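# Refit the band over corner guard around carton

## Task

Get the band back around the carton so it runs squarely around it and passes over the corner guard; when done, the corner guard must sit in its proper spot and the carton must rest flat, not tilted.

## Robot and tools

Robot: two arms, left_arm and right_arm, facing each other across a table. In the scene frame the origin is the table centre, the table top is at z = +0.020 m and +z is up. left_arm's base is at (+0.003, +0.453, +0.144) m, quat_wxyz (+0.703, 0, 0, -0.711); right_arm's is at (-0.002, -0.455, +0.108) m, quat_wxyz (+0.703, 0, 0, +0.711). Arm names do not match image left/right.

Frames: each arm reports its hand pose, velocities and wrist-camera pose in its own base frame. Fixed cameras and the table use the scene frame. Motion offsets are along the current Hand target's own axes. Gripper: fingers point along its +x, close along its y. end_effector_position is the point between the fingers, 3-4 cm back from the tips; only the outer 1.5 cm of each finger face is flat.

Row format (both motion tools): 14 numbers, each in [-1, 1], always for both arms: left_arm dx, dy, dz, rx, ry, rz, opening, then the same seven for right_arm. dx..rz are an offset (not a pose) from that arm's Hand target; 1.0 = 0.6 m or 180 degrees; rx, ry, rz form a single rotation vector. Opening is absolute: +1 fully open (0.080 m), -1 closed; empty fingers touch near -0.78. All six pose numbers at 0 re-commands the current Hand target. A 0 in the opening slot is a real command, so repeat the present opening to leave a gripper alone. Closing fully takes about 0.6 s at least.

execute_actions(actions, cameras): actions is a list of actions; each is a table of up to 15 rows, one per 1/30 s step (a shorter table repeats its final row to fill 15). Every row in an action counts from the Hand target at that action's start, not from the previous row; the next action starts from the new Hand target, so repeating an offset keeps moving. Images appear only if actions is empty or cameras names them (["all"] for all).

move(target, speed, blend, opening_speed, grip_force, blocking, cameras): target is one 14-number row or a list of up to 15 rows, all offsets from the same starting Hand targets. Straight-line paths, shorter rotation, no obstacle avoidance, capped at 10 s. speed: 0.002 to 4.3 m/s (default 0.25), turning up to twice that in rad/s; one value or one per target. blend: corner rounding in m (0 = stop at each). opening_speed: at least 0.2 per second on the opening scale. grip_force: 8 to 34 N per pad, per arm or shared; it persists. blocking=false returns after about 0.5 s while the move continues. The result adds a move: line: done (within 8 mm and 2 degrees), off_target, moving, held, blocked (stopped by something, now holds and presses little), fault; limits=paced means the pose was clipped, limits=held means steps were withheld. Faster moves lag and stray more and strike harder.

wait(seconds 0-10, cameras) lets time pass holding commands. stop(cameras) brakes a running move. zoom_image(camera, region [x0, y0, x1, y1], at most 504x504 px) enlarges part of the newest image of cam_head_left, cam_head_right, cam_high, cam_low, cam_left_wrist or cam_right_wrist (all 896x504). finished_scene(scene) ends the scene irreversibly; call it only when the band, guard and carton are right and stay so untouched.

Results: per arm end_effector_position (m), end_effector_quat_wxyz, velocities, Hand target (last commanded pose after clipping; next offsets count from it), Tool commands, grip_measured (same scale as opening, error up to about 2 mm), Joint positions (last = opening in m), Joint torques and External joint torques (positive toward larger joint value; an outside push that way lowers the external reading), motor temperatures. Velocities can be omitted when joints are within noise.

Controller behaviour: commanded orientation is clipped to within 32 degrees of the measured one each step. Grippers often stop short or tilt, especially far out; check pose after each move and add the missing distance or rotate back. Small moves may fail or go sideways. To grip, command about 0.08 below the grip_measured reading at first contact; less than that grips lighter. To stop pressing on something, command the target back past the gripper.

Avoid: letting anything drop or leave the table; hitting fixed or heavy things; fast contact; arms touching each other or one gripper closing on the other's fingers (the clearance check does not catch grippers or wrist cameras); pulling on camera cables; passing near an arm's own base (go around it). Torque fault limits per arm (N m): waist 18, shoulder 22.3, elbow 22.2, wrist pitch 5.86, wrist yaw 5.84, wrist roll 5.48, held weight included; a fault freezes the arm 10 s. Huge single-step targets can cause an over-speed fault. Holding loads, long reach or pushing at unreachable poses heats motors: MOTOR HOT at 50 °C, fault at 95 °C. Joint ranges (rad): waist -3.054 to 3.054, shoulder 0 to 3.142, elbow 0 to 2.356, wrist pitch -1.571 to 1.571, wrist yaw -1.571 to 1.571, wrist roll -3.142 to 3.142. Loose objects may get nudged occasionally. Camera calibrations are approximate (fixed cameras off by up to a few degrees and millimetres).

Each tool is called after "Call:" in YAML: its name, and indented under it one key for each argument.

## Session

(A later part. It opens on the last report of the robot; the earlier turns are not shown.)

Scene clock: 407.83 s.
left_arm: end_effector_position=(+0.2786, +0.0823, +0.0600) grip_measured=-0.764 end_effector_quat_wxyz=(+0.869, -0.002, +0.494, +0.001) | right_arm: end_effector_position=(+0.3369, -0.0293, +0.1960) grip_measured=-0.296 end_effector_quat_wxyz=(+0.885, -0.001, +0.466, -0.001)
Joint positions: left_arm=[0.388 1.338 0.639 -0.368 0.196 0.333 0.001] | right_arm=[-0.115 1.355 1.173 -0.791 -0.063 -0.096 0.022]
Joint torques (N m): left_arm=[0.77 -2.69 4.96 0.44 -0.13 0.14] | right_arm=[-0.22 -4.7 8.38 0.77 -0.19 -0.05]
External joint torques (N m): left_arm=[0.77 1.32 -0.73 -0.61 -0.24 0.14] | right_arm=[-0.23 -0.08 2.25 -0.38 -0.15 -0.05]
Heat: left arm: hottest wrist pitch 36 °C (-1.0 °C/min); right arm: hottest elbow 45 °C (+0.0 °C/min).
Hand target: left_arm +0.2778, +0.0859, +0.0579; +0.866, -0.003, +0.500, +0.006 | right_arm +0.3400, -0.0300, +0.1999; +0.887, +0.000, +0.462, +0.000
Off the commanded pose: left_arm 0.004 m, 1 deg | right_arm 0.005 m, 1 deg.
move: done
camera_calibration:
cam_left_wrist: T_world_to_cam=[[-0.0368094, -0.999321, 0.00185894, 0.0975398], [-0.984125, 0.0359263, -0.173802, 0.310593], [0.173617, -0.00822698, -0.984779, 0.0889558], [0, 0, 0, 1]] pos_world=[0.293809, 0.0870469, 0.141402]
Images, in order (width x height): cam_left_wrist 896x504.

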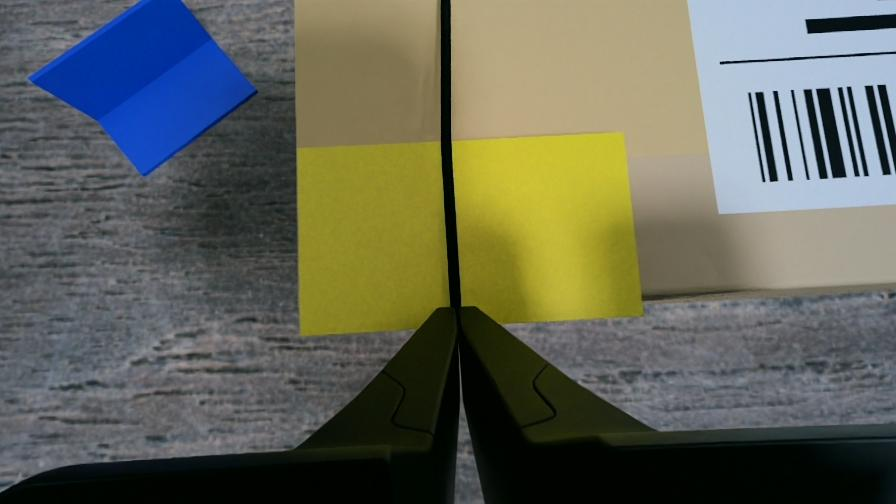

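Call:
move:
  target:
    - [-0.004,0,0.003,0,0,0,-1.0, 0,0,0,0,0,0,-0.3]
    - [-0.004,0,0.003,0,0,0,-0.3, 0,0,0,0,0,0,-0.3]
    - [-0.08,0,0,0,0,0,-0.3, 0,0,0,0,0,0,-0.3]
  speed: [0.03,0.03,0.1]
  opening_speed: 0.6
  cameras: ["cam_left_wrist","cam_right_wrist"]

Call:
zoom_image:
  camera: "cam_left_wrist"
  region: [250, 120, 650, 340]

Call:
zoom_image:
  camera: "cam_right_wrist"
  region: [320, 0, 624, 160]

Scene clock: 419.37 s.
left_arm: end_effector_position=(+0.2502, +0.0834, +0.0910) grip_measured=-0.303 end_effector_quat_wxyz=(+0.860, -0.008, +0.511, +0.003) | right_arm: end_effector_position=(+0.3369, -0.0293, +0.1960) grip_measured=-0.296 end_effector_quat_wxyz=(+0.885, -0.001, +0.466, -0.001)
Joint positions: left_arm=[0.439 1.196 0.695 -0.613 0.207 0.374 0.021] | right_arm=[-0.115 1.355 1.173 -0.791 -0.063 -0.096 0.022]
Joint torques (N m): left_arm=[0.28 -4.49 6.46 0.71 0.17 0.11] | right_arm=[-0.23 -4.73 8.37 0.77 -0.17 -0.05]
External joint torques (N m): left_arm=[0.28 -1.16 0.47 -0.28 0.04 0.1] | right_arm=[-0.23 -0.14 2.29 -0.35 -0.14 -0.06]
Heat: left arm: hottest elbow 36 °C (+0.0 °C/min); right arm: hottest elbow 45 °C (+0.0 °C/min).
Hand target: left_arm +0.2538, +0.0857, +0.0995; +0.866, -0.003, +0.500, +0.006 | right_arm +0.3400, -0.0300, +0.1999; +0.887, +0.000, +0.462, +0.000
Off the commanded pose: left_arm 0.009 m, 2 deg | right_arm 0.005 m, 1 deg.
move: off_target (left_arm)
camera_calibration:
cam_left_wrist: T_world_to_cam=[[-0.0265366, -0.999588, 0.0109037, 0.0940795], [-0.99044, 0.0248135, -0.135697, 0.287052], [0.135371, -0.0144004, -0.99069, 0.135059], [0, 0, 0, 1]] pos_world=[0.268521, 0.0888629, 0.171728]
cam_right_wrist: T_world_to_cam=[[-0.0342445, -0.998628, 0.0396176, -0.0243098], [-0.97285, 0.0242296, -0.230163, 0.398456], [0.228887, -0.0464238, -0.972345, 0.193666], [0, 0, 0, 1]] pos_world=[0.342478, -0.0249402, 0.280983]
Images, in order (width x height): cam_left_wrist 896x504, cam_right_wrist 896x504.

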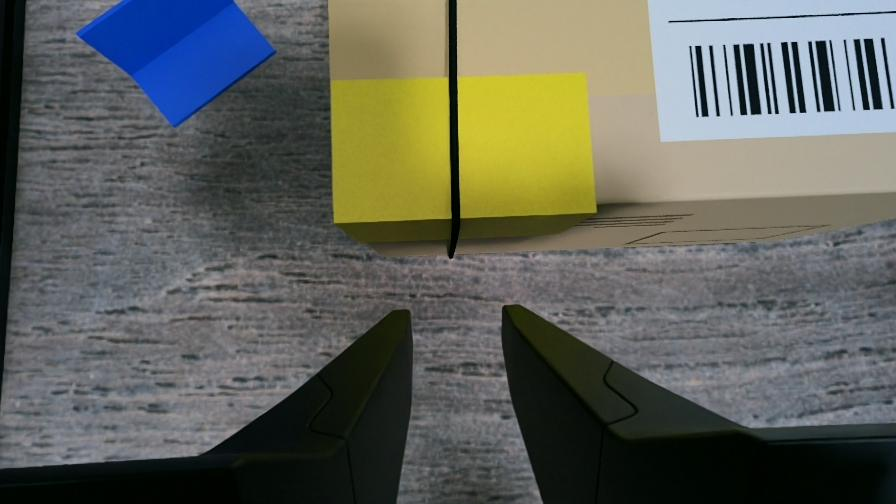

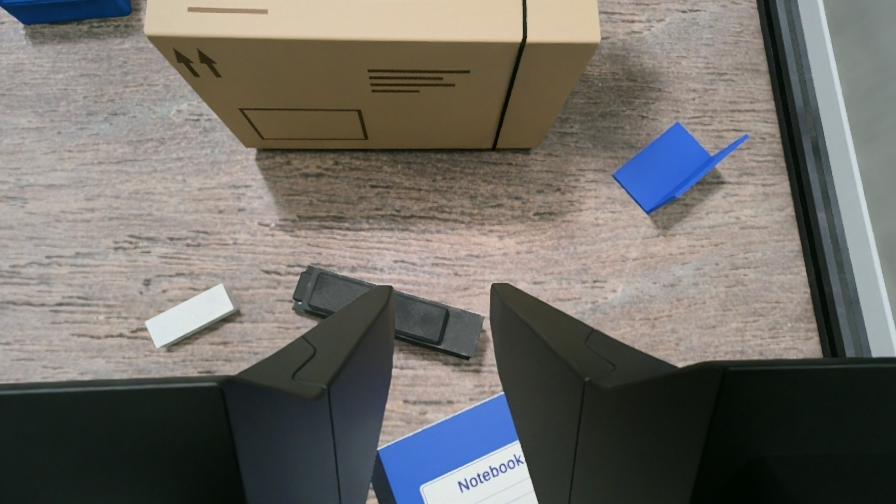

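Scaled by 1.260.

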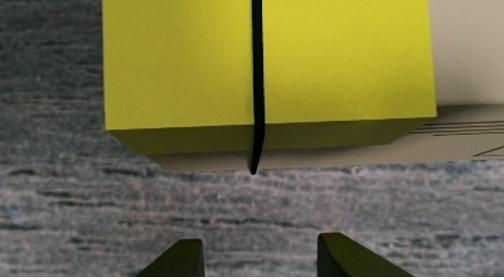

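Scaled by 1.658.

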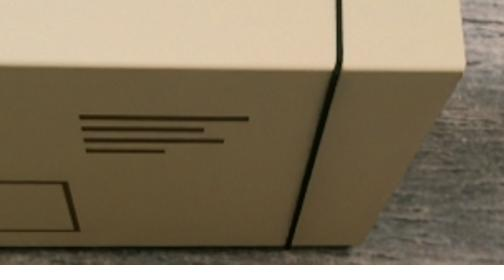

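Call:
move:
  target: [-0.2192,-0.0415,0.0223,0,-0.0833,0,-0.3, 0,0,0,0,0,0,-0.3]
  speed: 0.2
  cameras: ["all"]

Call:
zoom_image:
  camera: "cam_left_wrist"
  region: [300, 80, 700, 360]

Call:
zoom_image:
  camera: "cam_head_left"
  region: [290, 140, 410, 310]

Call:
zoom_image:
  camera: "cam_low"
  region: [340, 230, 560, 370]

Call:
zoom_image:
  camera: "cam_high"
  region: [340, 180, 500, 330]

Scene clock: 442.83 s.
left_arm: end_effector_position=(+0.1993, +0.0593, +0.2130) grip_measured=-0.303 end_effector_quat_wxyz=(+0.920, -0.008, +0.391, +0.004) | right_arm: end_effector_position=(+0.3369, -0.0293, +0.1960) grip_measured=-0.296 end_effector_quat_wxyz=(+0.885, -0.001, +0.466, -0.001)
Joint positions: left_arm=[0.556 0.775 0.88 -0.989 0.373 0.403 0.021] | right_arm=[-0.115 1.355 1.173 -0.791 -0.063 -0.096 0.022]
Joint torques (N m): left_arm=[0.29 -1.28 6.62 0.98 0.22 0.13] | right_arm=[-0.23 -4.7 8.33 0.77 -0.19 -0.06]
External joint torques (N m): left_arm=[0.3 -0.44 0.57 -0.26 0.03 0.12] | right_arm=[-0.19 -0.13 2.25 -0.36 -0.17 -0.06]
Heat: left arm: hottest elbow 38 °C (+3.0 °C/min); right arm: hottest elbow 45 °C (+0.0 °C/min).
Hand target: left_arm +0.1999, +0.0600, +0.2201; +0.924, -0.002, +0.382, +0.006 | right_arm +0.3400, -0.0300, +0.1999; +0.887, +0.000, +0.462, +0.000
Off the commanded pose: left_arm 0.007 m, 1 deg | right_arm 0.005 m, 1 deg.
move: done
camera_calibration:
cam_left_wrist: T_world_to_cam=[[-0.0250736, -0.999686, -0.000198052, 0.0693878], [-0.918834, 0.0231237, -0.393967, 0.294656], [0.393848, -0.00969618, -0.919125, 0.195418], [0, 0, 0, 1]] pos_world=[0.195515, 0.0644472, 0.295712]
cam_right_wrist: T_world_to_cam=[[-0.0342445, -0.998628, 0.0396176, -0.0243098], [-0.97285, 0.0242296, -0.230163, 0.398456], [0.228887, -0.0464238, -0.972345, 0.193666], [0, 0, 0, 1]] pos_world=[0.342478, -0.0249402, 0.280983]

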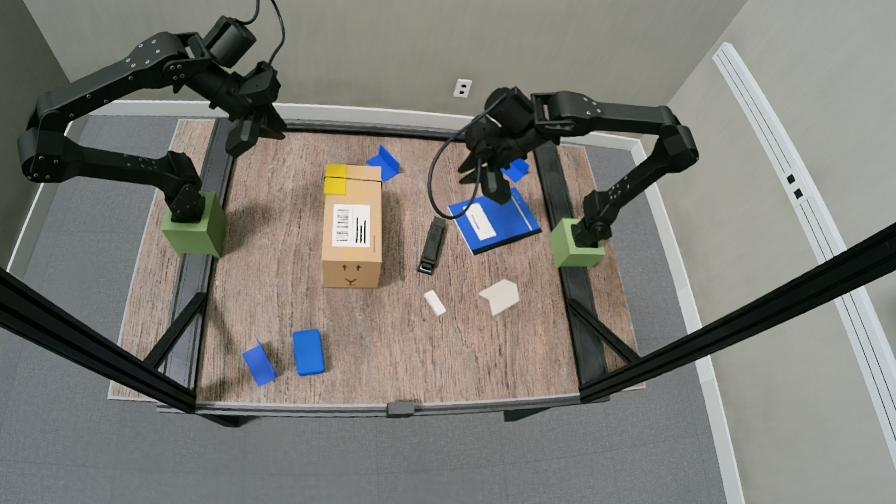

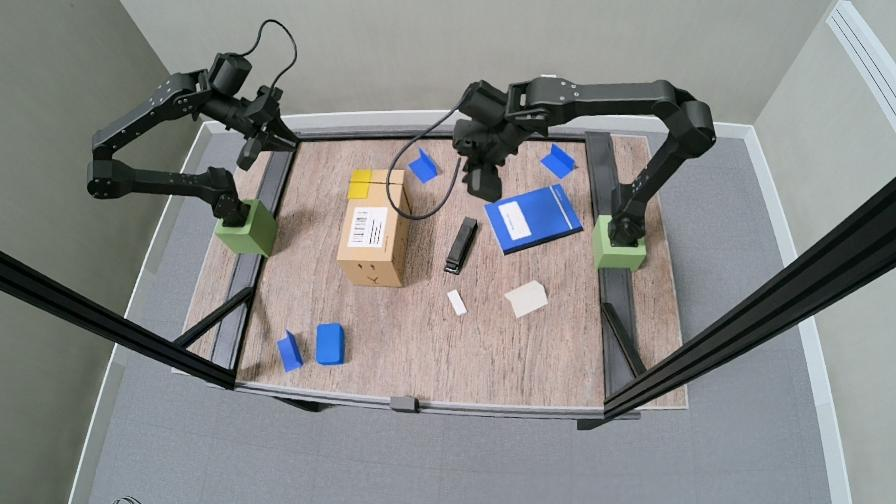

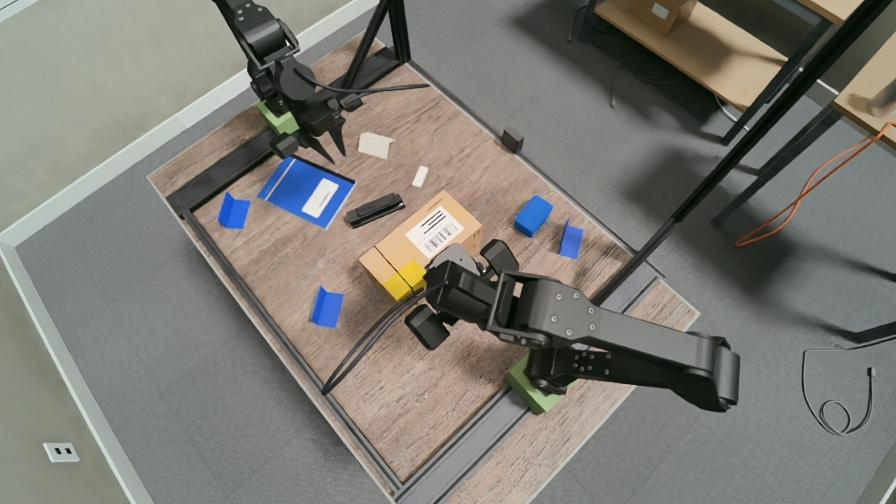

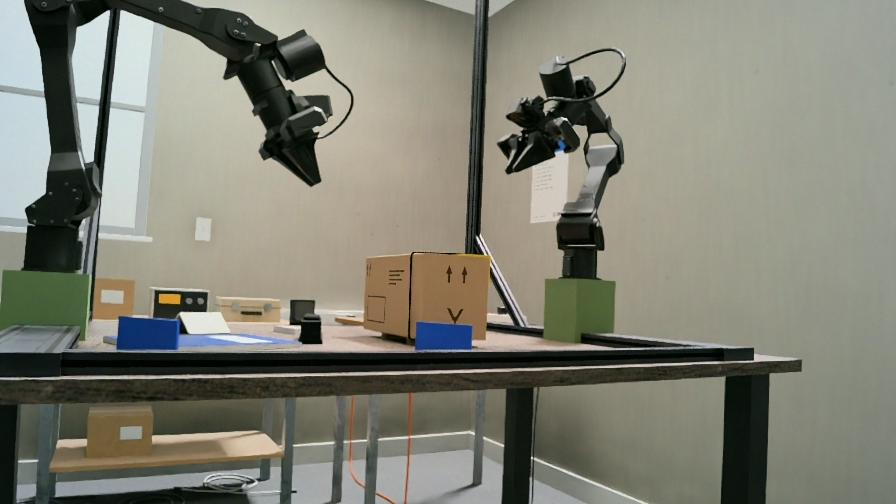

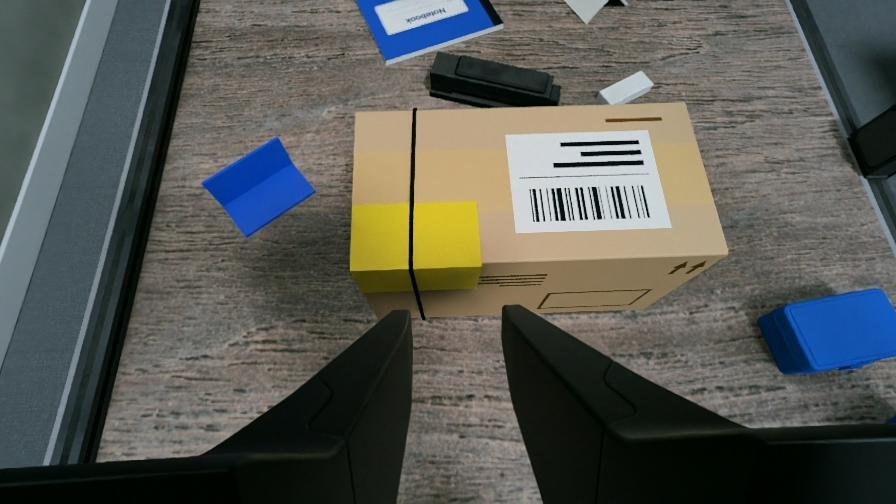

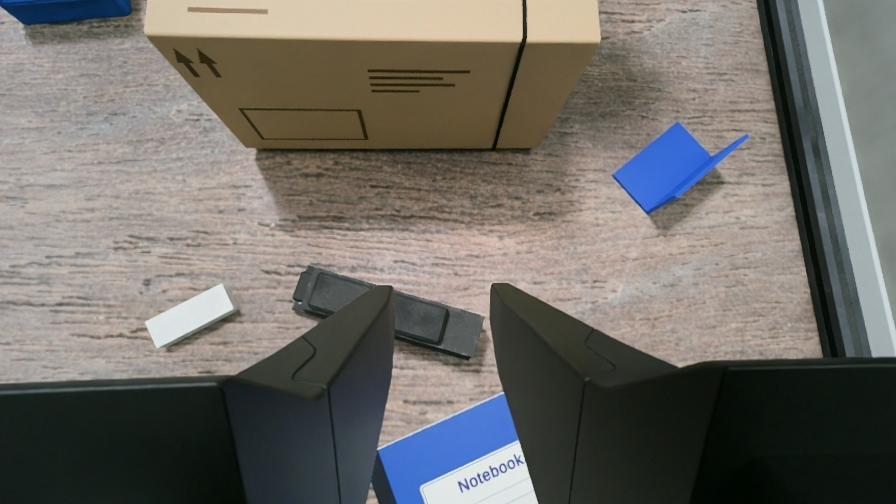

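Scaled by 1.260.

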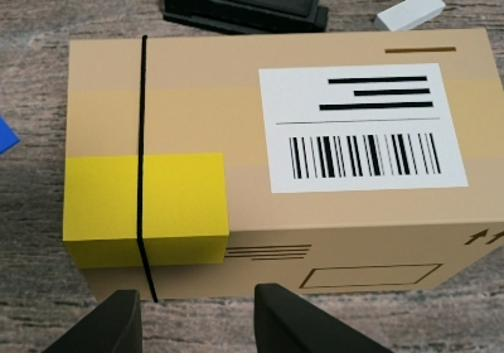

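Scaled by 2.965.

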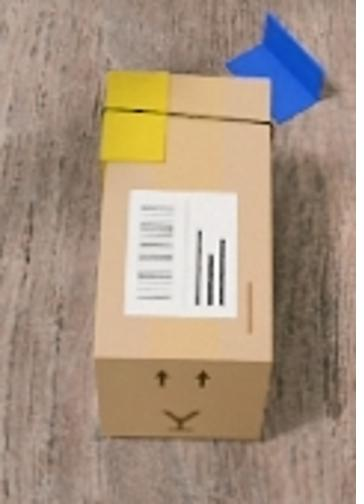

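Scaled by 2.291.

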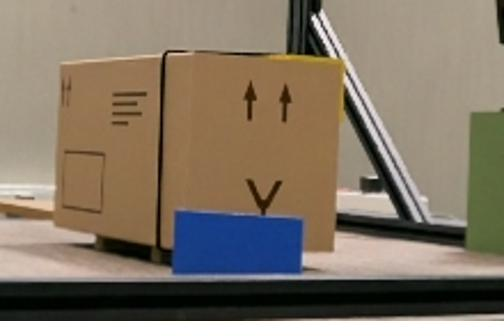

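Scaled by 3.150.

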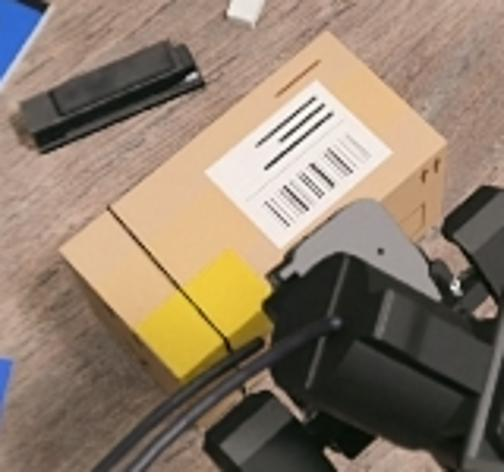

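Call:
move:
  target: [0.3822,0.0335,0.1467,0,0.25,0,-0.3, 0,0,0,0,0,0,-0.3]
  speed: 0.25
  cameras: ["cam_left_wrist"]

Call:
zoom_image:
  camera: "cam_left_wrist"
  region: [250, 80, 650, 340]

Scene clock: 502.50 s.
left_arm: end_effector_position=(+0.4211, +0.0830, +0.1215) grip_measured=-0.303 end_effector_quat_wxyz=(+0.707, -0.006, +0.707, +0.004) | right_arm: end_effector_position=(+0.3369, -0.0293, +0.1960) grip_measured=-0.296 end_effector_quat_wxyz=(+0.885, -0.001, +0.466, -0.001)
Joint positions: left_arm=[0.196 2.214 2.073 -1.431 0.003 0.182 0.021] | right_arm=[-0.115 1.355 1.173 -0.791 -0.063 -0.096 0.022]
Joint torques (N m): left_arm=[-0.21 -8.47 5.84 0.03 -0.11 -0.02] | right_arm=[-0.28 -4.69 8.35 0.78 -0.19 -0.05]
External joint torques (N m): left_arm=[-0.14 1.34 0.41 -0.3 -0.12 -0.02] | right_arm=[-0.28 -0.1 2.22 -0.38 -0.16 -0.05]
Motor temperatures (°C): left_arm=[31 33 40 36 32 32] | right_arm=[27 34 46 41 33 30]
Heat: left arm: hottest elbow 40 °C (+2.0 °C/min); right arm: hottest elbow 46 °C (+1.0 °C/min).
Hand target: left_arm +0.4240, +0.0831, +0.1202; +0.707, -0.005, +0.707, +0.005 | right_arm +0.3400, -0.0300, +0.1999; +0.887, +0.000, +0.462, +0.000
Off the commanded pose: left_arm 0.003 m, 0 deg | right_arm 0.005 m, 1 deg.
move: done
camera_calibration:
cam_left_wrist: T_world_to_cam=[[-0.021646, -0.999506, 0.0227692, 0.0943366], [-0.93466, 0.0283153, 0.354414, 0.377148], [-0.354884, -0.0136098, -0.934811, 0.341709], [0, 0, 0, 1]] pos_world=[0.475815, 0.0882616, 0.183619]
Images, in order (width x height): cam_left_wrist 896x504.

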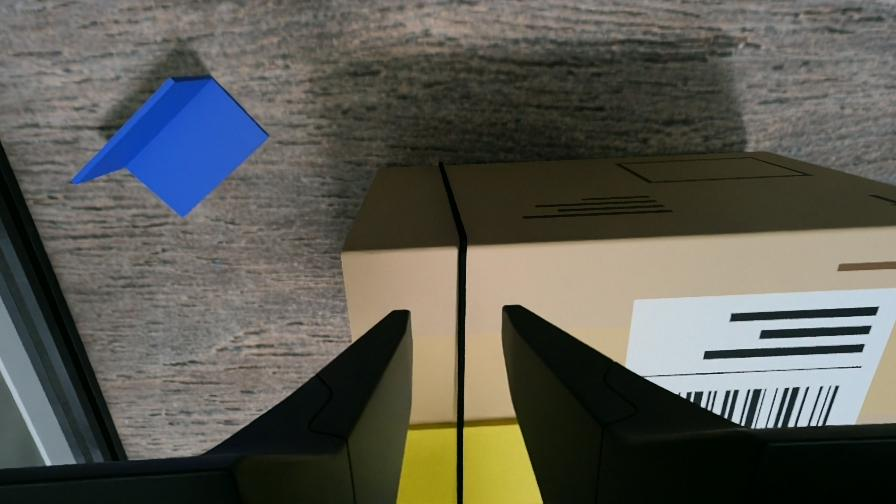

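Scaled by 1.260.

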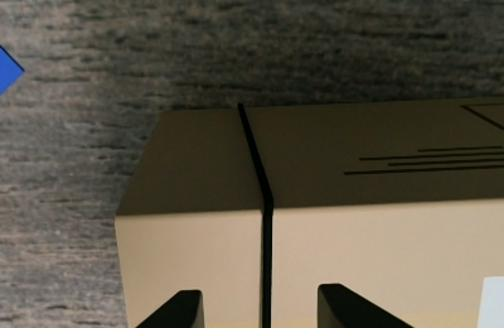

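Call:
move:
  target:
    - [0.117,-0.0032,-0.0242,0,0,0,-0.3, 0,0,0,0,0,0,-0.3]
    - [0.117,-0.0032,-0.0242,0,0,0,-1.0, 0,0,0,0,0,0,-0.3]
    - [0.0853,-0.0032,-0.0232,0,0,0,-1.0, 0,0,0,0,0,0,-0.3]
    - [0.0853,0.0368,-0.0242,0,0,0,-1.0, 0,0,0,0,0,0,-0.3]
  speed: [0.08,0.05,0.05,0.05]
  opening_speed: 1.0
  cameras: ["cam_left_wrist"]

Call:
zoom_image:
  camera: "cam_left_wrist"
  region: [320, 160, 600, 340]

Scene clock: 520.03 s.
left_arm: end_effector_position=(+0.4130, +0.0878, +0.0686) grip_measured=-0.764 end_effector_quat_wxyz=(+0.712, -0.004, +0.702, -0.014) | right_arm: end_effector_position=(+0.3369, -0.0293, +0.1960) grip_measured=-0.296 end_effector_quat_wxyz=(+0.885, -0.001, +0.466, -0.001)
Joint positions: left_arm=[0.22 2.178 1.804 -1.19 0.029 0.234 0.001] | right_arm=[-0.115 1.355 1.173 -0.791 -0.063 -0.096 0.022]
Joint torques (N m): left_arm=[2.62 -8.9 5.45 -0.73 -0.86 0.11] | right_arm=[-0.22 -4.68 8.32 0.78 -0.18 -0.05]
External joint torques (N m): left_arm=[2.56 0.68 0.05 -1.05 -0.88 0.11] | right_arm=[-0.24 -0.05 2.16 -0.38 -0.15 -0.05]
Motor temperatures (°C): left_arm=[31 39 38 36 32 32] | right_arm=[27 34 46 41 33 30]
Heat: left arm: hottest shoulder 39 °C (+5.1 °C/min); right arm: hottest elbow 46 °C (+1.0 °C/min).
Hand target: left_arm +0.4093, +0.1049, +0.0691; +0.707, -0.005, +0.707, +0.005 | right_arm +0.3400, -0.0300, +0.1999; +0.887, +0.000, +0.462, +0.000
Off the commanded pose: left_arm 0.018 m, 2 deg | right_arm 0.005 m, 1 deg.
move: off_target (left_arm); target 2's new opening was sent with left_arm's hand 0.013 m and 2 deg from that target
camera_calibration:
cam_left_wrist: T_world_to_cam=[[-0.0507324, -0.997691, 0.0451453, 0.110554], [-0.938312, 0.0630972, 0.339983, 0.387642], [-0.342047, -0.0251122, -0.939347, 0.28551], [0, 0, 0, 1]] pos_world=[0.466995, 0.09301, 0.13141]
Images, in order (width x height): cam_left_wrist 896x504.

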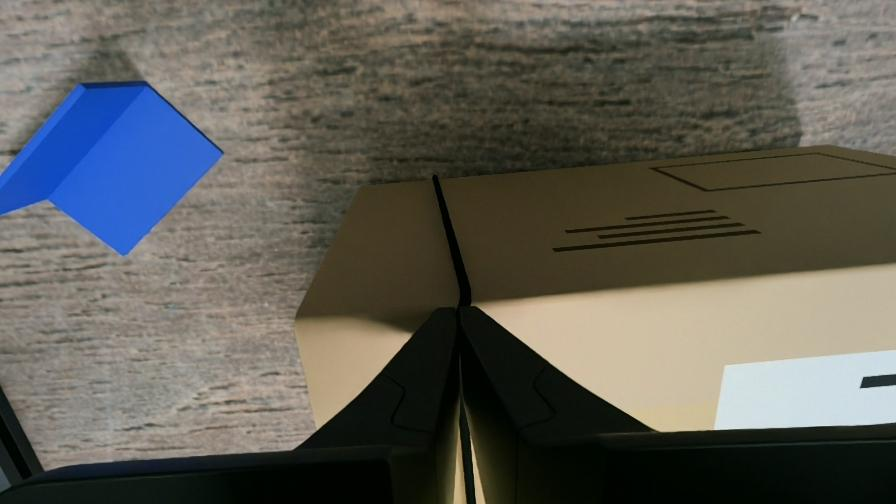

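Scaled by 1.800.

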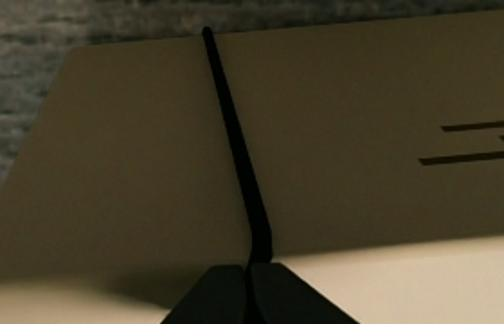

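Call:
move:
  target: [0,0.0167,0,0,0,0,-1.0, 0,0,0,0,0,0,-0.3]
  speed: 0.05
  cameras: ["cam_left_wrist"]

Call:
zoom_image:
  camera: "cam_left_wrist"
  region: [320, 160, 600, 340]

Scene clock: 527.20 s.
left_arm: end_effector_position=(+0.4131, +0.0927, +0.0686) grip_measured=-0.764 end_effector_quat_wxyz=(+0.711, -0.004, +0.703, -0.021) | right_arm: end_effector_position=(+0.3369, -0.0293, +0.1960) grip_measured=-0.296 end_effector_quat_wxyz=(+0.885, -0.001, +0.466, -0.001)
Joint positions: left_arm=[0.234 2.187 1.818 -1.199 0.037 0.257 0.001] | right_arm=[-0.115 1.355 1.173 -0.791 -0.063 -0.096 0.022]
Joint torques (N m): left_arm=[3.24 -8.89 5.66 -0.55 -1.11 0.1] | right_arm=[-0.23 -4.72 8.36 0.77 -0.19 -0.05]
External joint torques (N m): left_arm=[3.23 0.73 0.25 -0.88 -1.13 0.1] | right_arm=[-0.25 -0.18 2.25 -0.38 -0.15 -0.05]
Heat: left arm: hottest shoulder 39 °C (+5.1 °C/min); right arm: hottest elbow 46 °C (+1.0 °C/min).
Hand target: left_arm +0.4091, +0.1150, +0.0691; +0.707, -0.005, +0.707, +0.005 | right_arm +0.3400, -0.0300, +0.1999; +0.887, +0.000, +0.462, +0.000
Off the commanded pose: left_arm 0.023 m, 3 deg | right_arm 0.005 m, 1 deg.
move: off_target (left_arm)
camera_calibration:
cam_left_wrist: T_world_to_cam=[[-0.0590772, -0.99678, 0.054215, 0.118104], [-0.937071, 0.0740955, 0.341185, 0.385788], [-0.344104, -0.030647, -0.938431, 0.286893], [0, 0, 0, 1]] pos_world=[0.467209, 0.0979311, 0.131201]
Images, in order (width x height): cam_left_wrist 896x504.

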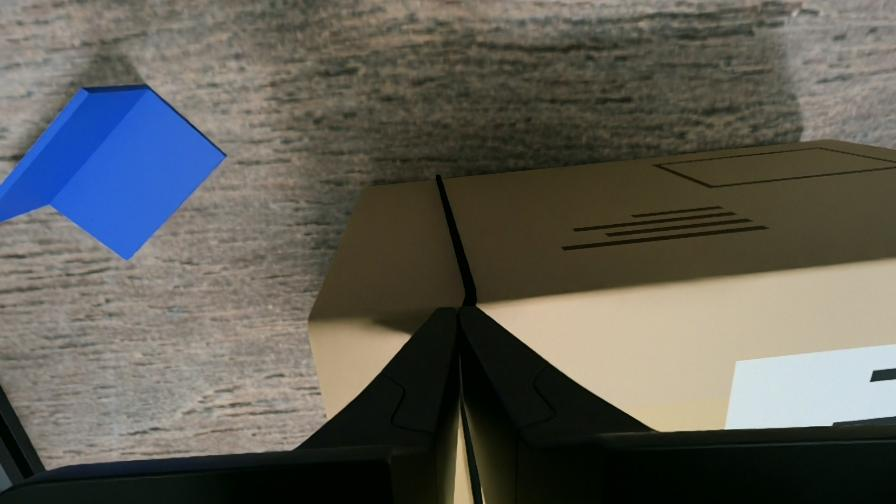

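Scaled by 1.800.

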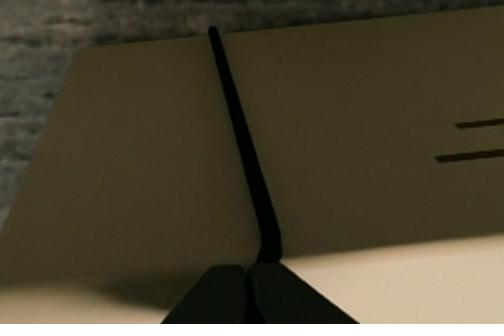

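Call:
move:
  target: [0,0.0217,0,0,0,0,-1.0, 0,0,0,0,0,0,-0.3]
  speed: 0.05
  cameras: ["cam_left_wrist"]

Call:
zoom_image:
  camera: "cam_left_wrist"
  region: [320, 160, 600, 340]

Scene clock: 532.67 s.
left_arm: end_effector_position=(+0.4127, +0.1049, +0.0692) grip_measured=-0.764 end_effector_quat_wxyz=(+0.711, -0.005, +0.703, -0.022) | right_arm: end_effector_position=(+0.3369, -0.0293, +0.1960) grip_measured=-0.296 end_effector_quat_wxyz=(+0.885, -0.001, +0.466, -0.001)
Joint positions: left_arm=[0.263 2.2 1.841 -1.213 0.04 0.287 0.001] | right_arm=[-0.115 1.355 1.173 -0.791 -0.063 -0.096 0.022]
Joint torques (N m): left_arm=[3.3 -8.83 5.77 -0.26 -1.2 0.1] | right_arm=[-0.24 -4.66 8.36 0.78 -0.18 -0.05]
External joint torques (N m): left_arm=[3.29 0.91 0.32 -0.6 -1.22 0.1] | right_arm=[-0.23 0.01 2.18 -0.38 -0.15 -0.05]
Heat: left arm: hottest shoulder 41 °C (+7.0 °C/min); right arm: hottest elbow 46 °C (+0.0 °C/min).
Hand target: left_arm +0.4091, +0.1280, +0.0691; +0.707, -0.005, +0.707, +0.005 | right_arm +0.3400, -0.0300, +0.1999; +0.887, +0.000, +0.462, +0.000
Off the commanded pose: left_arm 0.023 m, 3 deg | right_arm 0.005 m, 1 deg.
move: off_target (left_arm)
camera_calibration:
cam_left_wrist: T_world_to_cam=[[-0.0593897, -0.996571, 0.0576058, 0.1302], [-0.936688, 0.0755848, 0.341911, 0.383882], [-0.345093, -0.0336526, -0.937965, 0.288337], [0, 0, 0, 1]] pos_world=[0.466813, 0.110441, 0.131697]
Images, in order (width x height): cam_left_wrist 896x504.

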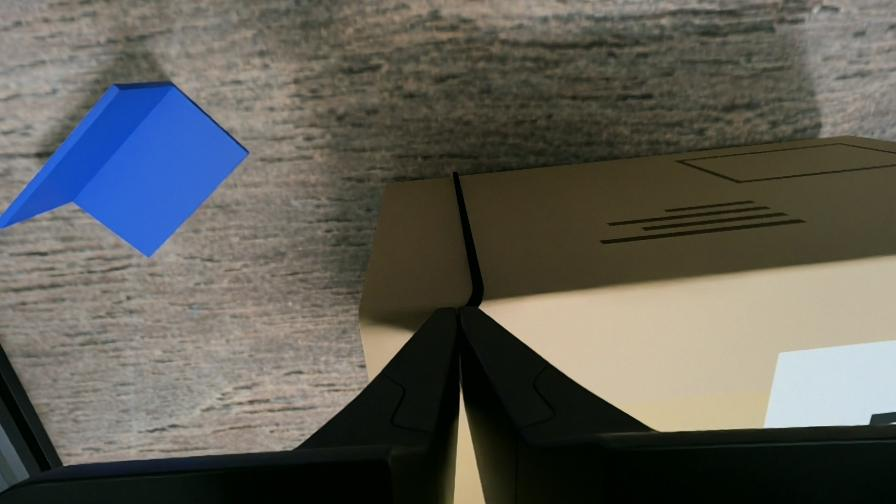

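Scaled by 1.800.

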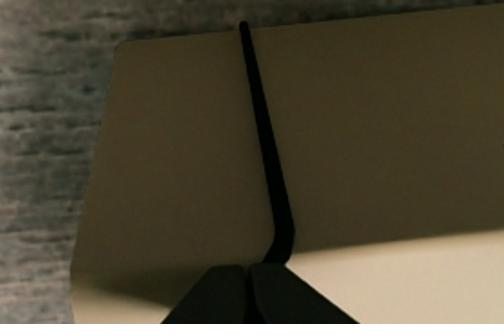

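Call:
move:
  target: [0,-0.075,0,0,0,0,-1.0, 0,0,0,0,0,0,-0.3]
  speed: 0.05
  cameras: ["cam_left_wrist"]

Call:
zoom_image:
  camera: "cam_left_wrist"
  region: [320, 160, 600, 340]

Scene clock: 545.63 s.
left_arm: end_effector_position=(+0.4130, +0.0860, +0.0671) grip_measured=-0.764 end_effector_quat_wxyz=(+0.708, -0.005, +0.706, +0.006) | right_arm: end_effector_position=(+0.3369, -0.0293, +0.1960) grip_measured=-0.296 end_effector_quat_wxyz=(+0.885, -0.001, +0.466, -0.001)
Joint positions: left_arm=[0.205 2.18 1.802 -1.189 0 0.188 0.001] | right_arm=[-0.115 1.355 1.173 -0.791 -0.063 -0.096 0.022]
Joint torques (N m): left_arm=[-0.44 -10.91 2.41 -0.08 -0.01 -0.02] | right_arm=[-0.22 -4.64 8.29 0.78 -0.19 -0.05]
External joint torques (N m): left_arm=[-0.58 -1.4 -2.99 -0.42 0 -0.02] | right_arm=[-0.21 -0.04 2.17 -0.37 -0.16 -0.06]
Heat: left arm: hottest shoulder 42 °C (+9.1 °C/min); right arm: hottest elbow 46 °C (+0.0 °C/min).
Hand target: left_arm +0.4096, +0.0830, +0.0691; +0.707, -0.005, +0.707, +0.005 | right_arm +0.3400, -0.0300, +0.1999; +0.887, +0.000, +0.462, +0.000
Off the commanded pose: left_arm 0.005 m, 0 deg | right_arm 0.005 m, 1 deg.
move: done
camera_calibration:
cam_left_wrist: T_world_to_cam=[[-0.0189997, -0.999651, 0.0183295, 0.0976266], [-0.936212, 0.0242225, 0.350601, 0.39], [-0.350923, -0.0104989, -0.936345, 0.286166], [0, 0, 0, 1]] pos_world=[0.467399, 0.0911502, 0.129426]
Images, in order (width x height): cam_left_wrist 896x504.

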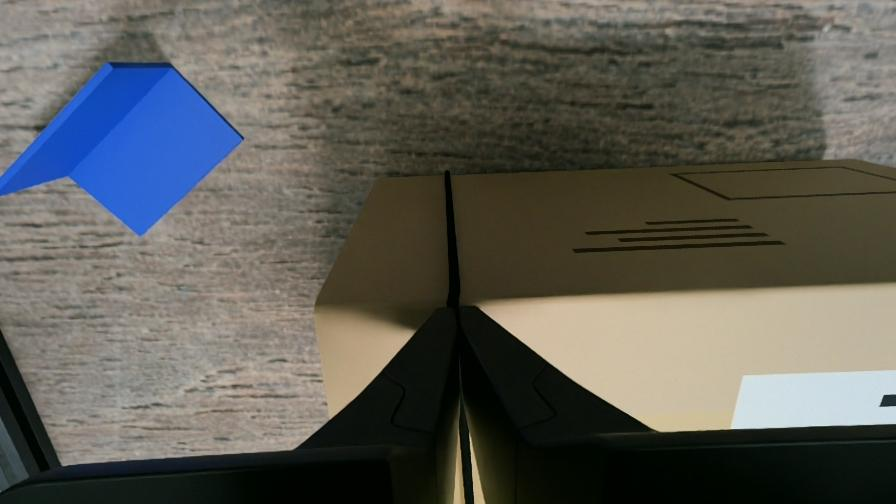

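Scaled by 1.800.

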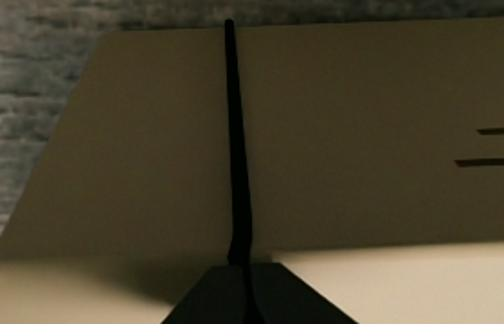

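Call:
move:
  target: [0,-0.02,0,0,0,0,-1.0, 0,0,0,0,0,0,-0.3]
  speed: 0.05
  cameras: ["cam_left_wrist"]

Call:
zoom_image:
  camera: "cam_left_wrist"
  region: [320, 160, 600, 340]

Scene clock: 566.50 s.
left_arm: end_effector_position=(+0.4132, +0.0784, +0.0672) grip_measured=-0.764 end_effector_quat_wxyz=(+0.709, -0.005, +0.705, +0.012) | right_arm: end_effector_position=(+0.3369, -0.0293, +0.1960) grip_measured=-0.296 end_effector_quat_wxyz=(+0.885, -0.001, +0.466, -0.001)
Joint positions: left_arm=[0.185 2.172 1.79 -1.181 -0.008 0.16 0.001] | right_arm=[-0.115 1.355 1.173 -0.791 -0.063 -0.096 0.022]
Joint torques (N m): left_arm=[-0.99 -10.99 2.29 -0.22 0.22 -0.06] | right_arm=[-0.24 -4.65 8.33 0.78 -0.19 -0.04]
External joint torques (N m): left_arm=[-0.93 -1.42 -3.16 -0.57 0.22 -0.05] | right_arm=[-0.23 0.02 2.12 -0.39 -0.16 -0.05]
Motor temperatures (°C): left_arm=[32 48 35 35 33 32] | right_arm=[27 33 46 41 33 30]
Heat: left arm: hottest shoulder 48 °C (+13.1 °C/min); right arm: hottest elbow 46 °C (+0.0 °C/min).
Hand target: left_arm +0.4098, +0.0710, +0.0691; +0.707, -0.005, +0.707, +0.005 | right_arm +0.3400, -0.0300, +0.1999; +0.887, +0.000, +0.462, +0.000
Off the commanded pose: left_arm 0.008 m, 1 deg | right_arm 0.005 m, 1 deg.
move: done
camera_calibration:
cam_left_wrist: T_world_to_cam=[[-0.0114092, -0.999881, 0.010419, 0.0874046], [-0.936823, 0.0143316, 0.34951, 0.39145], [-0.349617, -0.00577312, -0.936875, 0.285375], [0, 0, 0, 1]] pos_world=[0.467489, 0.0834315, 0.129634]
Images, in order (width x height): cam_left_wrist 896x504.

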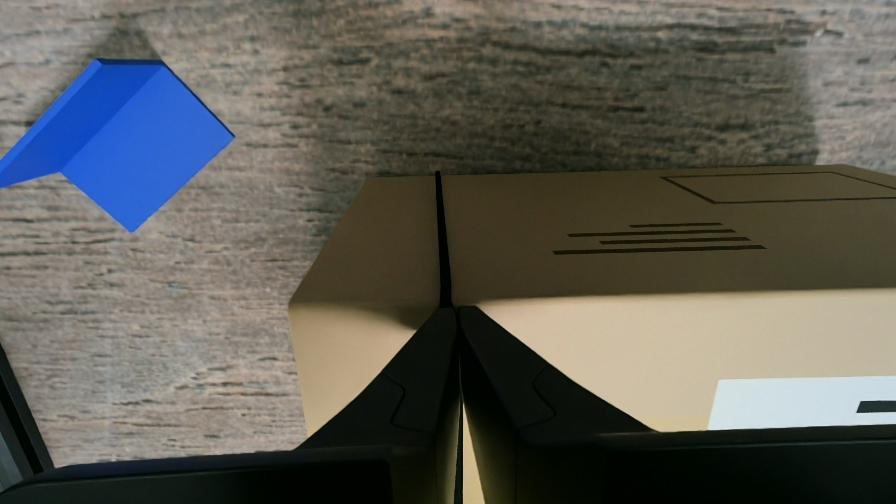

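Scaled by 1.800.

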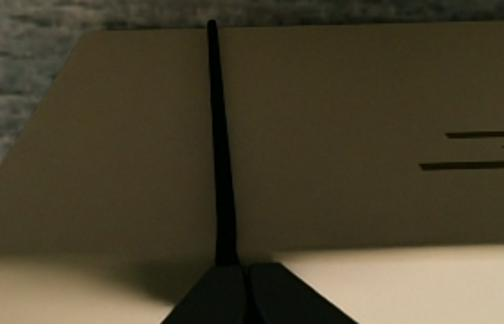

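Call:
move:
  target: [0,-0.0267,0,0,0,0,-1.0, 0,0,0,0,0,0,-0.3]
  speed: 0.05
  cameras: ["cam_left_wrist","cam_right_wrist"]

Call:
zoom_image:
  camera: "cam_left_wrist"
  region: [320, 160, 600, 340]

Scene clock: 579.63 s.
left_arm: end_effector_position=(+0.4135, +0.0689, +0.0672) grip_measured=-0.764 end_effector_quat_wxyz=(+0.709, -0.005, +0.705, +0.020) | right_arm: end_effector_position=(+0.3369, -0.0293, +0.1960) grip_measured=-0.296 end_effector_quat_wxyz=(+0.885, -0.001, +0.466, -0.001)
Joint positions: left_arm=[0.158 2.164 1.776 -1.173 -0.02 0.122 0.001] | right_arm=[-0.115 1.355 1.173 -0.791 -0.063 -0.096 0.022]
Joint torques (N m): left_arm=[-2.02 -11.01 2.17 -0.41 0.58 -0.03] | right_arm=[-0.26 -4.7 8.35 0.78 -0.19 -0.05]
External joint torques (N m): left_arm=[-2.05 -1.43 -3.28 -0.75 0.59 -0.03] | right_arm=[-0.25 -0.13 2.22 -0.38 -0.17 -0.06]
Heat: left arm: hottest shoulder 48 °C (+9.1 °C/min); right arm: hottest elbow 46 °C (+0.0 °C/min).
Hand target: left_arm +0.4100, +0.0551, +0.0691; +0.707, -0.005, +0.707, +0.005 | right_arm +0.3400, -0.0300, +0.1999; +0.887, +0.000, +0.462, +0.000
Off the commanded pose: left_arm 0.014 m, 2 deg | right_arm 0.005 m, 1 deg.
move: off_target (left_arm)
camera_calibration:
cam_left_wrist: T_world_to_cam=[[-0.000223123, -0.999998, -0.0019009, 0.0741525], [-0.937421, -0.000452727, 0.348197, 0.393265], [-0.348197, 0.00185964, -0.93742, 0.284331], [0, 0, 0, 1]] pos_world=[0.467675, 0.0738016, 0.129745]
cam_right_wrist: T_world_to_cam=[[-0.0342445, -0.998628, 0.0396176, -0.0243098], [-0.97285, 0.0242296, -0.230163, 0.398456], [0.228887, -0.0464238, -0.972345, 0.193666], [0, 0, 0, 1]] pos_world=[0.342478, -0.0249402, 0.280983]
Images, in order (width x height): cam_left_wrist 896x504, cam_right_wrist 896x504.

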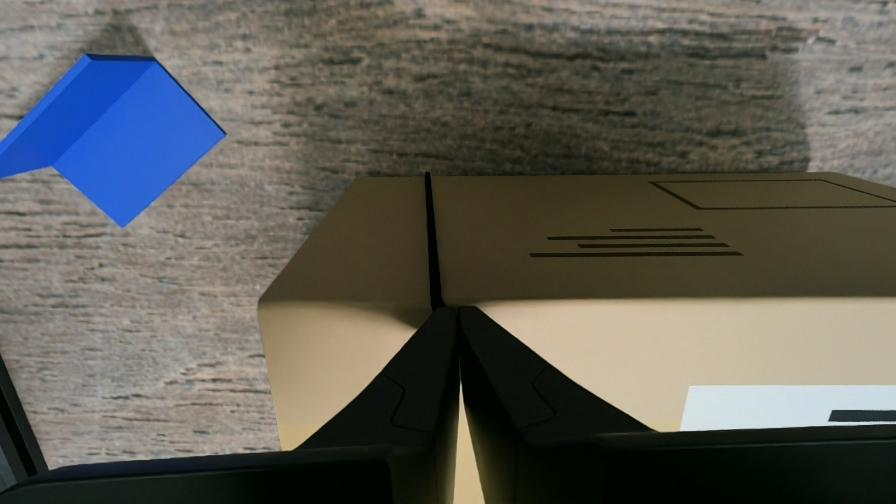

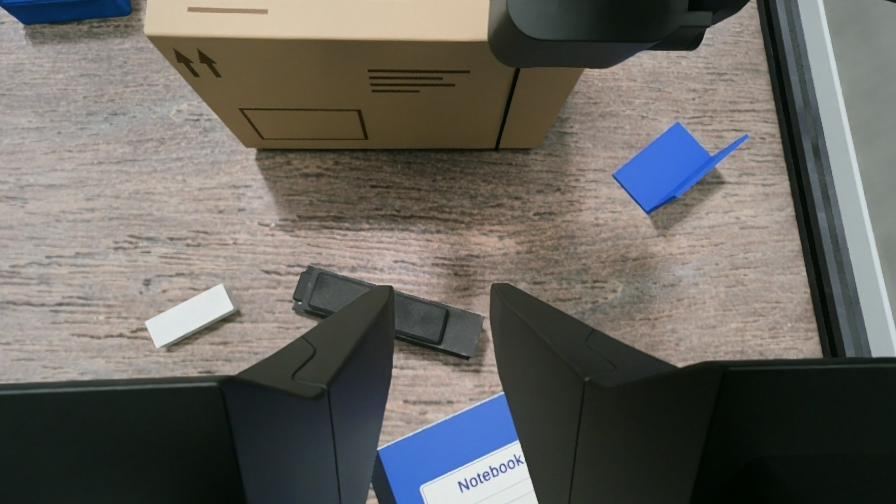

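Scaled by 1.800.

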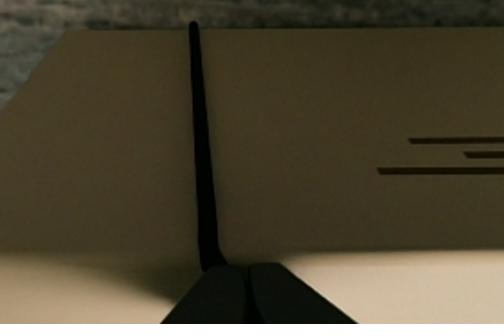

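Call:
move:
  target: [0,-0.0217,0,0,0,0,-1.0, 0,0,0,0,0,0,-0.3]
  speed: 0.05
  cameras: ["cam_left_wrist","cam_right_wrist"]

Call:
zoom_image:
  camera: "cam_left_wrist"
  region: [320, 160, 600, 340]

Call:
zoom_image:
  camera: "cam_right_wrist"
  region: [420, 60, 600, 170]

Scene clock: 589.13 s.
left_arm: end_effector_position=(+0.4154, +0.0595, +0.0671) grip_measured=-0.764 end_effector_quat_wxyz=(+0.711, -0.004, +0.702, +0.025) | right_arm: end_effector_position=(+0.3369, -0.0293, +0.1960) grip_measured=-0.296 end_effector_quat_wxyz=(+0.885, -0.001, +0.466, -0.001)
Joint positions: left_arm=[0.132 2.16 1.77 -1.164 -0.027 0.092 0.001] | right_arm=[-0.115 1.355 1.173 -0.791 -0.063 -0.096 0.022]
Joint torques (N m): left_arm=[-2.49 -11.15 1.9 -0.82 0.79 -0.03] | right_arm=[-0.24 -4.69 8.37 0.79 -0.19 -0.05]
External joint torques (N m): left_arm=[-2.48 -1.74 -3.48 -1.17 0.81 -0.03] | right_arm=[-0.23 -0.04 2.18 -0.37 -0.16 -0.05]
Heat: left arm: hottest shoulder 51 °C (+11.2 °C/min); right arm: hottest elbow 46 °C (+0.0 °C/min). Fold the left arm in close to its base, or ease its load, before you think long.
Hand target: left_arm +0.4101, +0.0419, +0.0691; +0.707, -0.005, +0.707, +0.005 | right_arm +0.3400, -0.0300, +0.1999; +0.887, +0.000, +0.462, +0.000
Off the commanded pose: left_arm 0.018 m, 2 deg | right_arm 0.005 m, 1 deg.
MOTOR HOT: joint 2 (shoulder) of the left arm reports 51 °C; the controller stops that arm at 95 °C. To cool a motor, set the load down, stop pushing, or move to a pose that needs little force.
move: off_target (left_arm)
camera_calibration:
cam_left_wrist: T_world_to_cam=[[0.00521773, -0.999939, -0.00975212, 0.0629975], [-0.939512, -0.00824192, 0.342417, 0.396769], [-0.342476, 0.00737559, -0.939497, 0.282387], [0, 0, 0, 1]] pos_world=[0.469151, 0.064181, 0.130056]
cam_right_wrist: T_world_to_cam=[[-0.0342445, -0.998628, 0.0396176, -0.0243098], [-0.97285, 0.0242296, -0.230163, 0.398456], [0.228887, -0.0464238, -0.972345, 0.193666], [0, 0, 0, 1]] pos_world=[0.342478, -0.0249402, 0.280983]
Images, in order (width x height): cam_left_wrist 896x504, cam_right_wrist 896x504.

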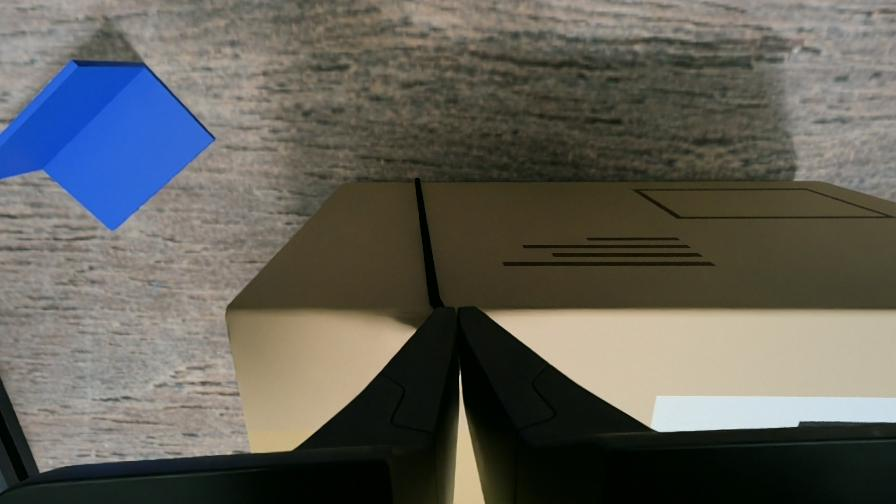

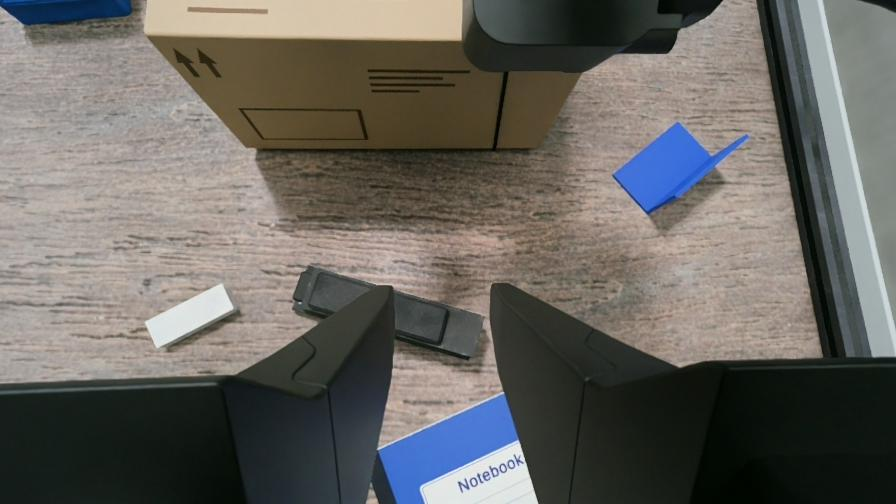

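Scaled by 1.800.

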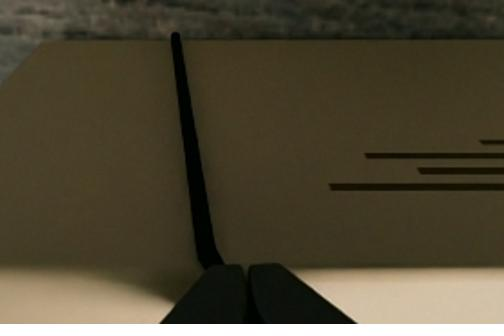

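Scaled by 2.800.

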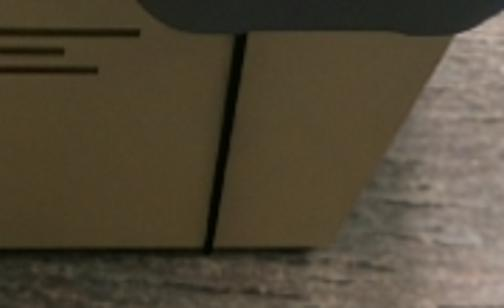

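Call:
move:
  target: [0,0.0752,0,0,0,0,-1.0, 0,0,0,0,0,0,-0.3]
  speed: 0.05
  cameras: ["cam_left_wrist"]

Call:
zoom_image:
  camera: "cam_left_wrist"
  region: [320, 160, 600, 340]

Scene clock: 600.63 s.
left_arm: end_effector_position=(+0.4119, +0.0795, +0.0701) grip_measured=-0.764 end_effector_quat_wxyz=(+0.712, -0.004, +0.702, -0.003) | right_arm: end_effector_position=(+0.3369, -0.0293, +0.1960) grip_measured=-0.296 end_effector_quat_wxyz=(+0.885, -0.001, +0.466, -0.001)
Joint positions: left_arm=[0.195 2.16 1.782 -1.179 0.012 0.193 0.001] | right_arm=[-0.115 1.355 1.173 -0.791 -0.063 -0.096 0.022]
Joint torques (N m): left_arm=[1.26 -8.59 5.1 -0.79 -0.36 0.08] | right_arm=[-0.23 -4.66 8.33 0.78 -0.19 -0.04]
External joint torques (N m): left_arm=[1.24 0.92 -0.37 -1.15 -0.37 0.08] | right_arm=[-0.19 -0.03 2.18 -0.37 -0.17 -0.05]
Motor temperatures (°C): left_arm=[32 53 34 35 33 32] | right_arm=[27 33 46 41 33 30]
Heat: left arm: hottest shoulder 53 °C (+12.1 °C/min); right arm: hottest elbow 46 °C (+0.0 °C/min). Fold the left arm in close to its base, or ease its load, before you think long.
Hand target: left_arm +0.4096, +0.0871, +0.0691; +0.707, -0.005, +0.707, +0.005 | right_arm +0.3400, -0.0300, +0.1999; +0.887, +0.000, +0.462, +0.000
Off the commanded pose: left_arm 0.008 m, 1 deg | right_arm 0.005 m, 1 deg.
MOTOR HOT: still on. Joint 2 (shoulder) of the left arm reports 53 °C.
move: done
camera_calibration:
cam_left_wrist: T_world_to_cam=[[-0.034622, -0.999005, 0.0280976, 0.0967705], [-0.93965, 0.0421145, 0.339535, 0.388848], [-0.34038, -0.0146465, -0.940174, 0.284813], [0, 0, 0, 1]] pos_world=[0.465677, 0.0844696, 0.133027]
Images, in order (width x height): cam_left_wrist 896x504.

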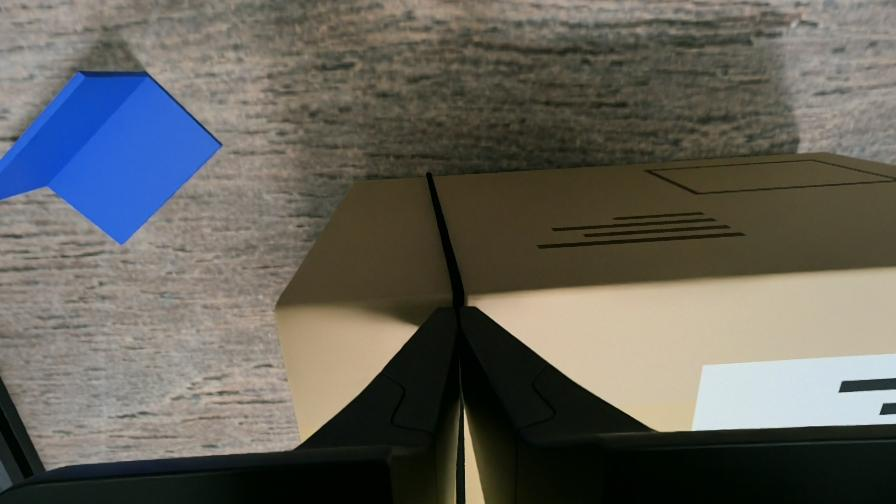

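Scaled by 1.800.

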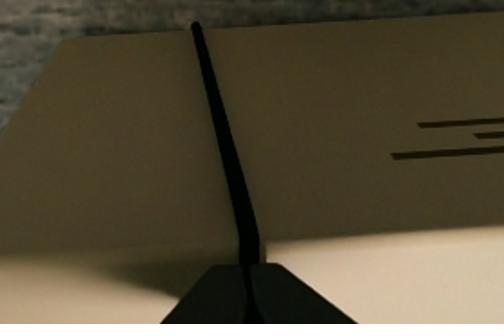

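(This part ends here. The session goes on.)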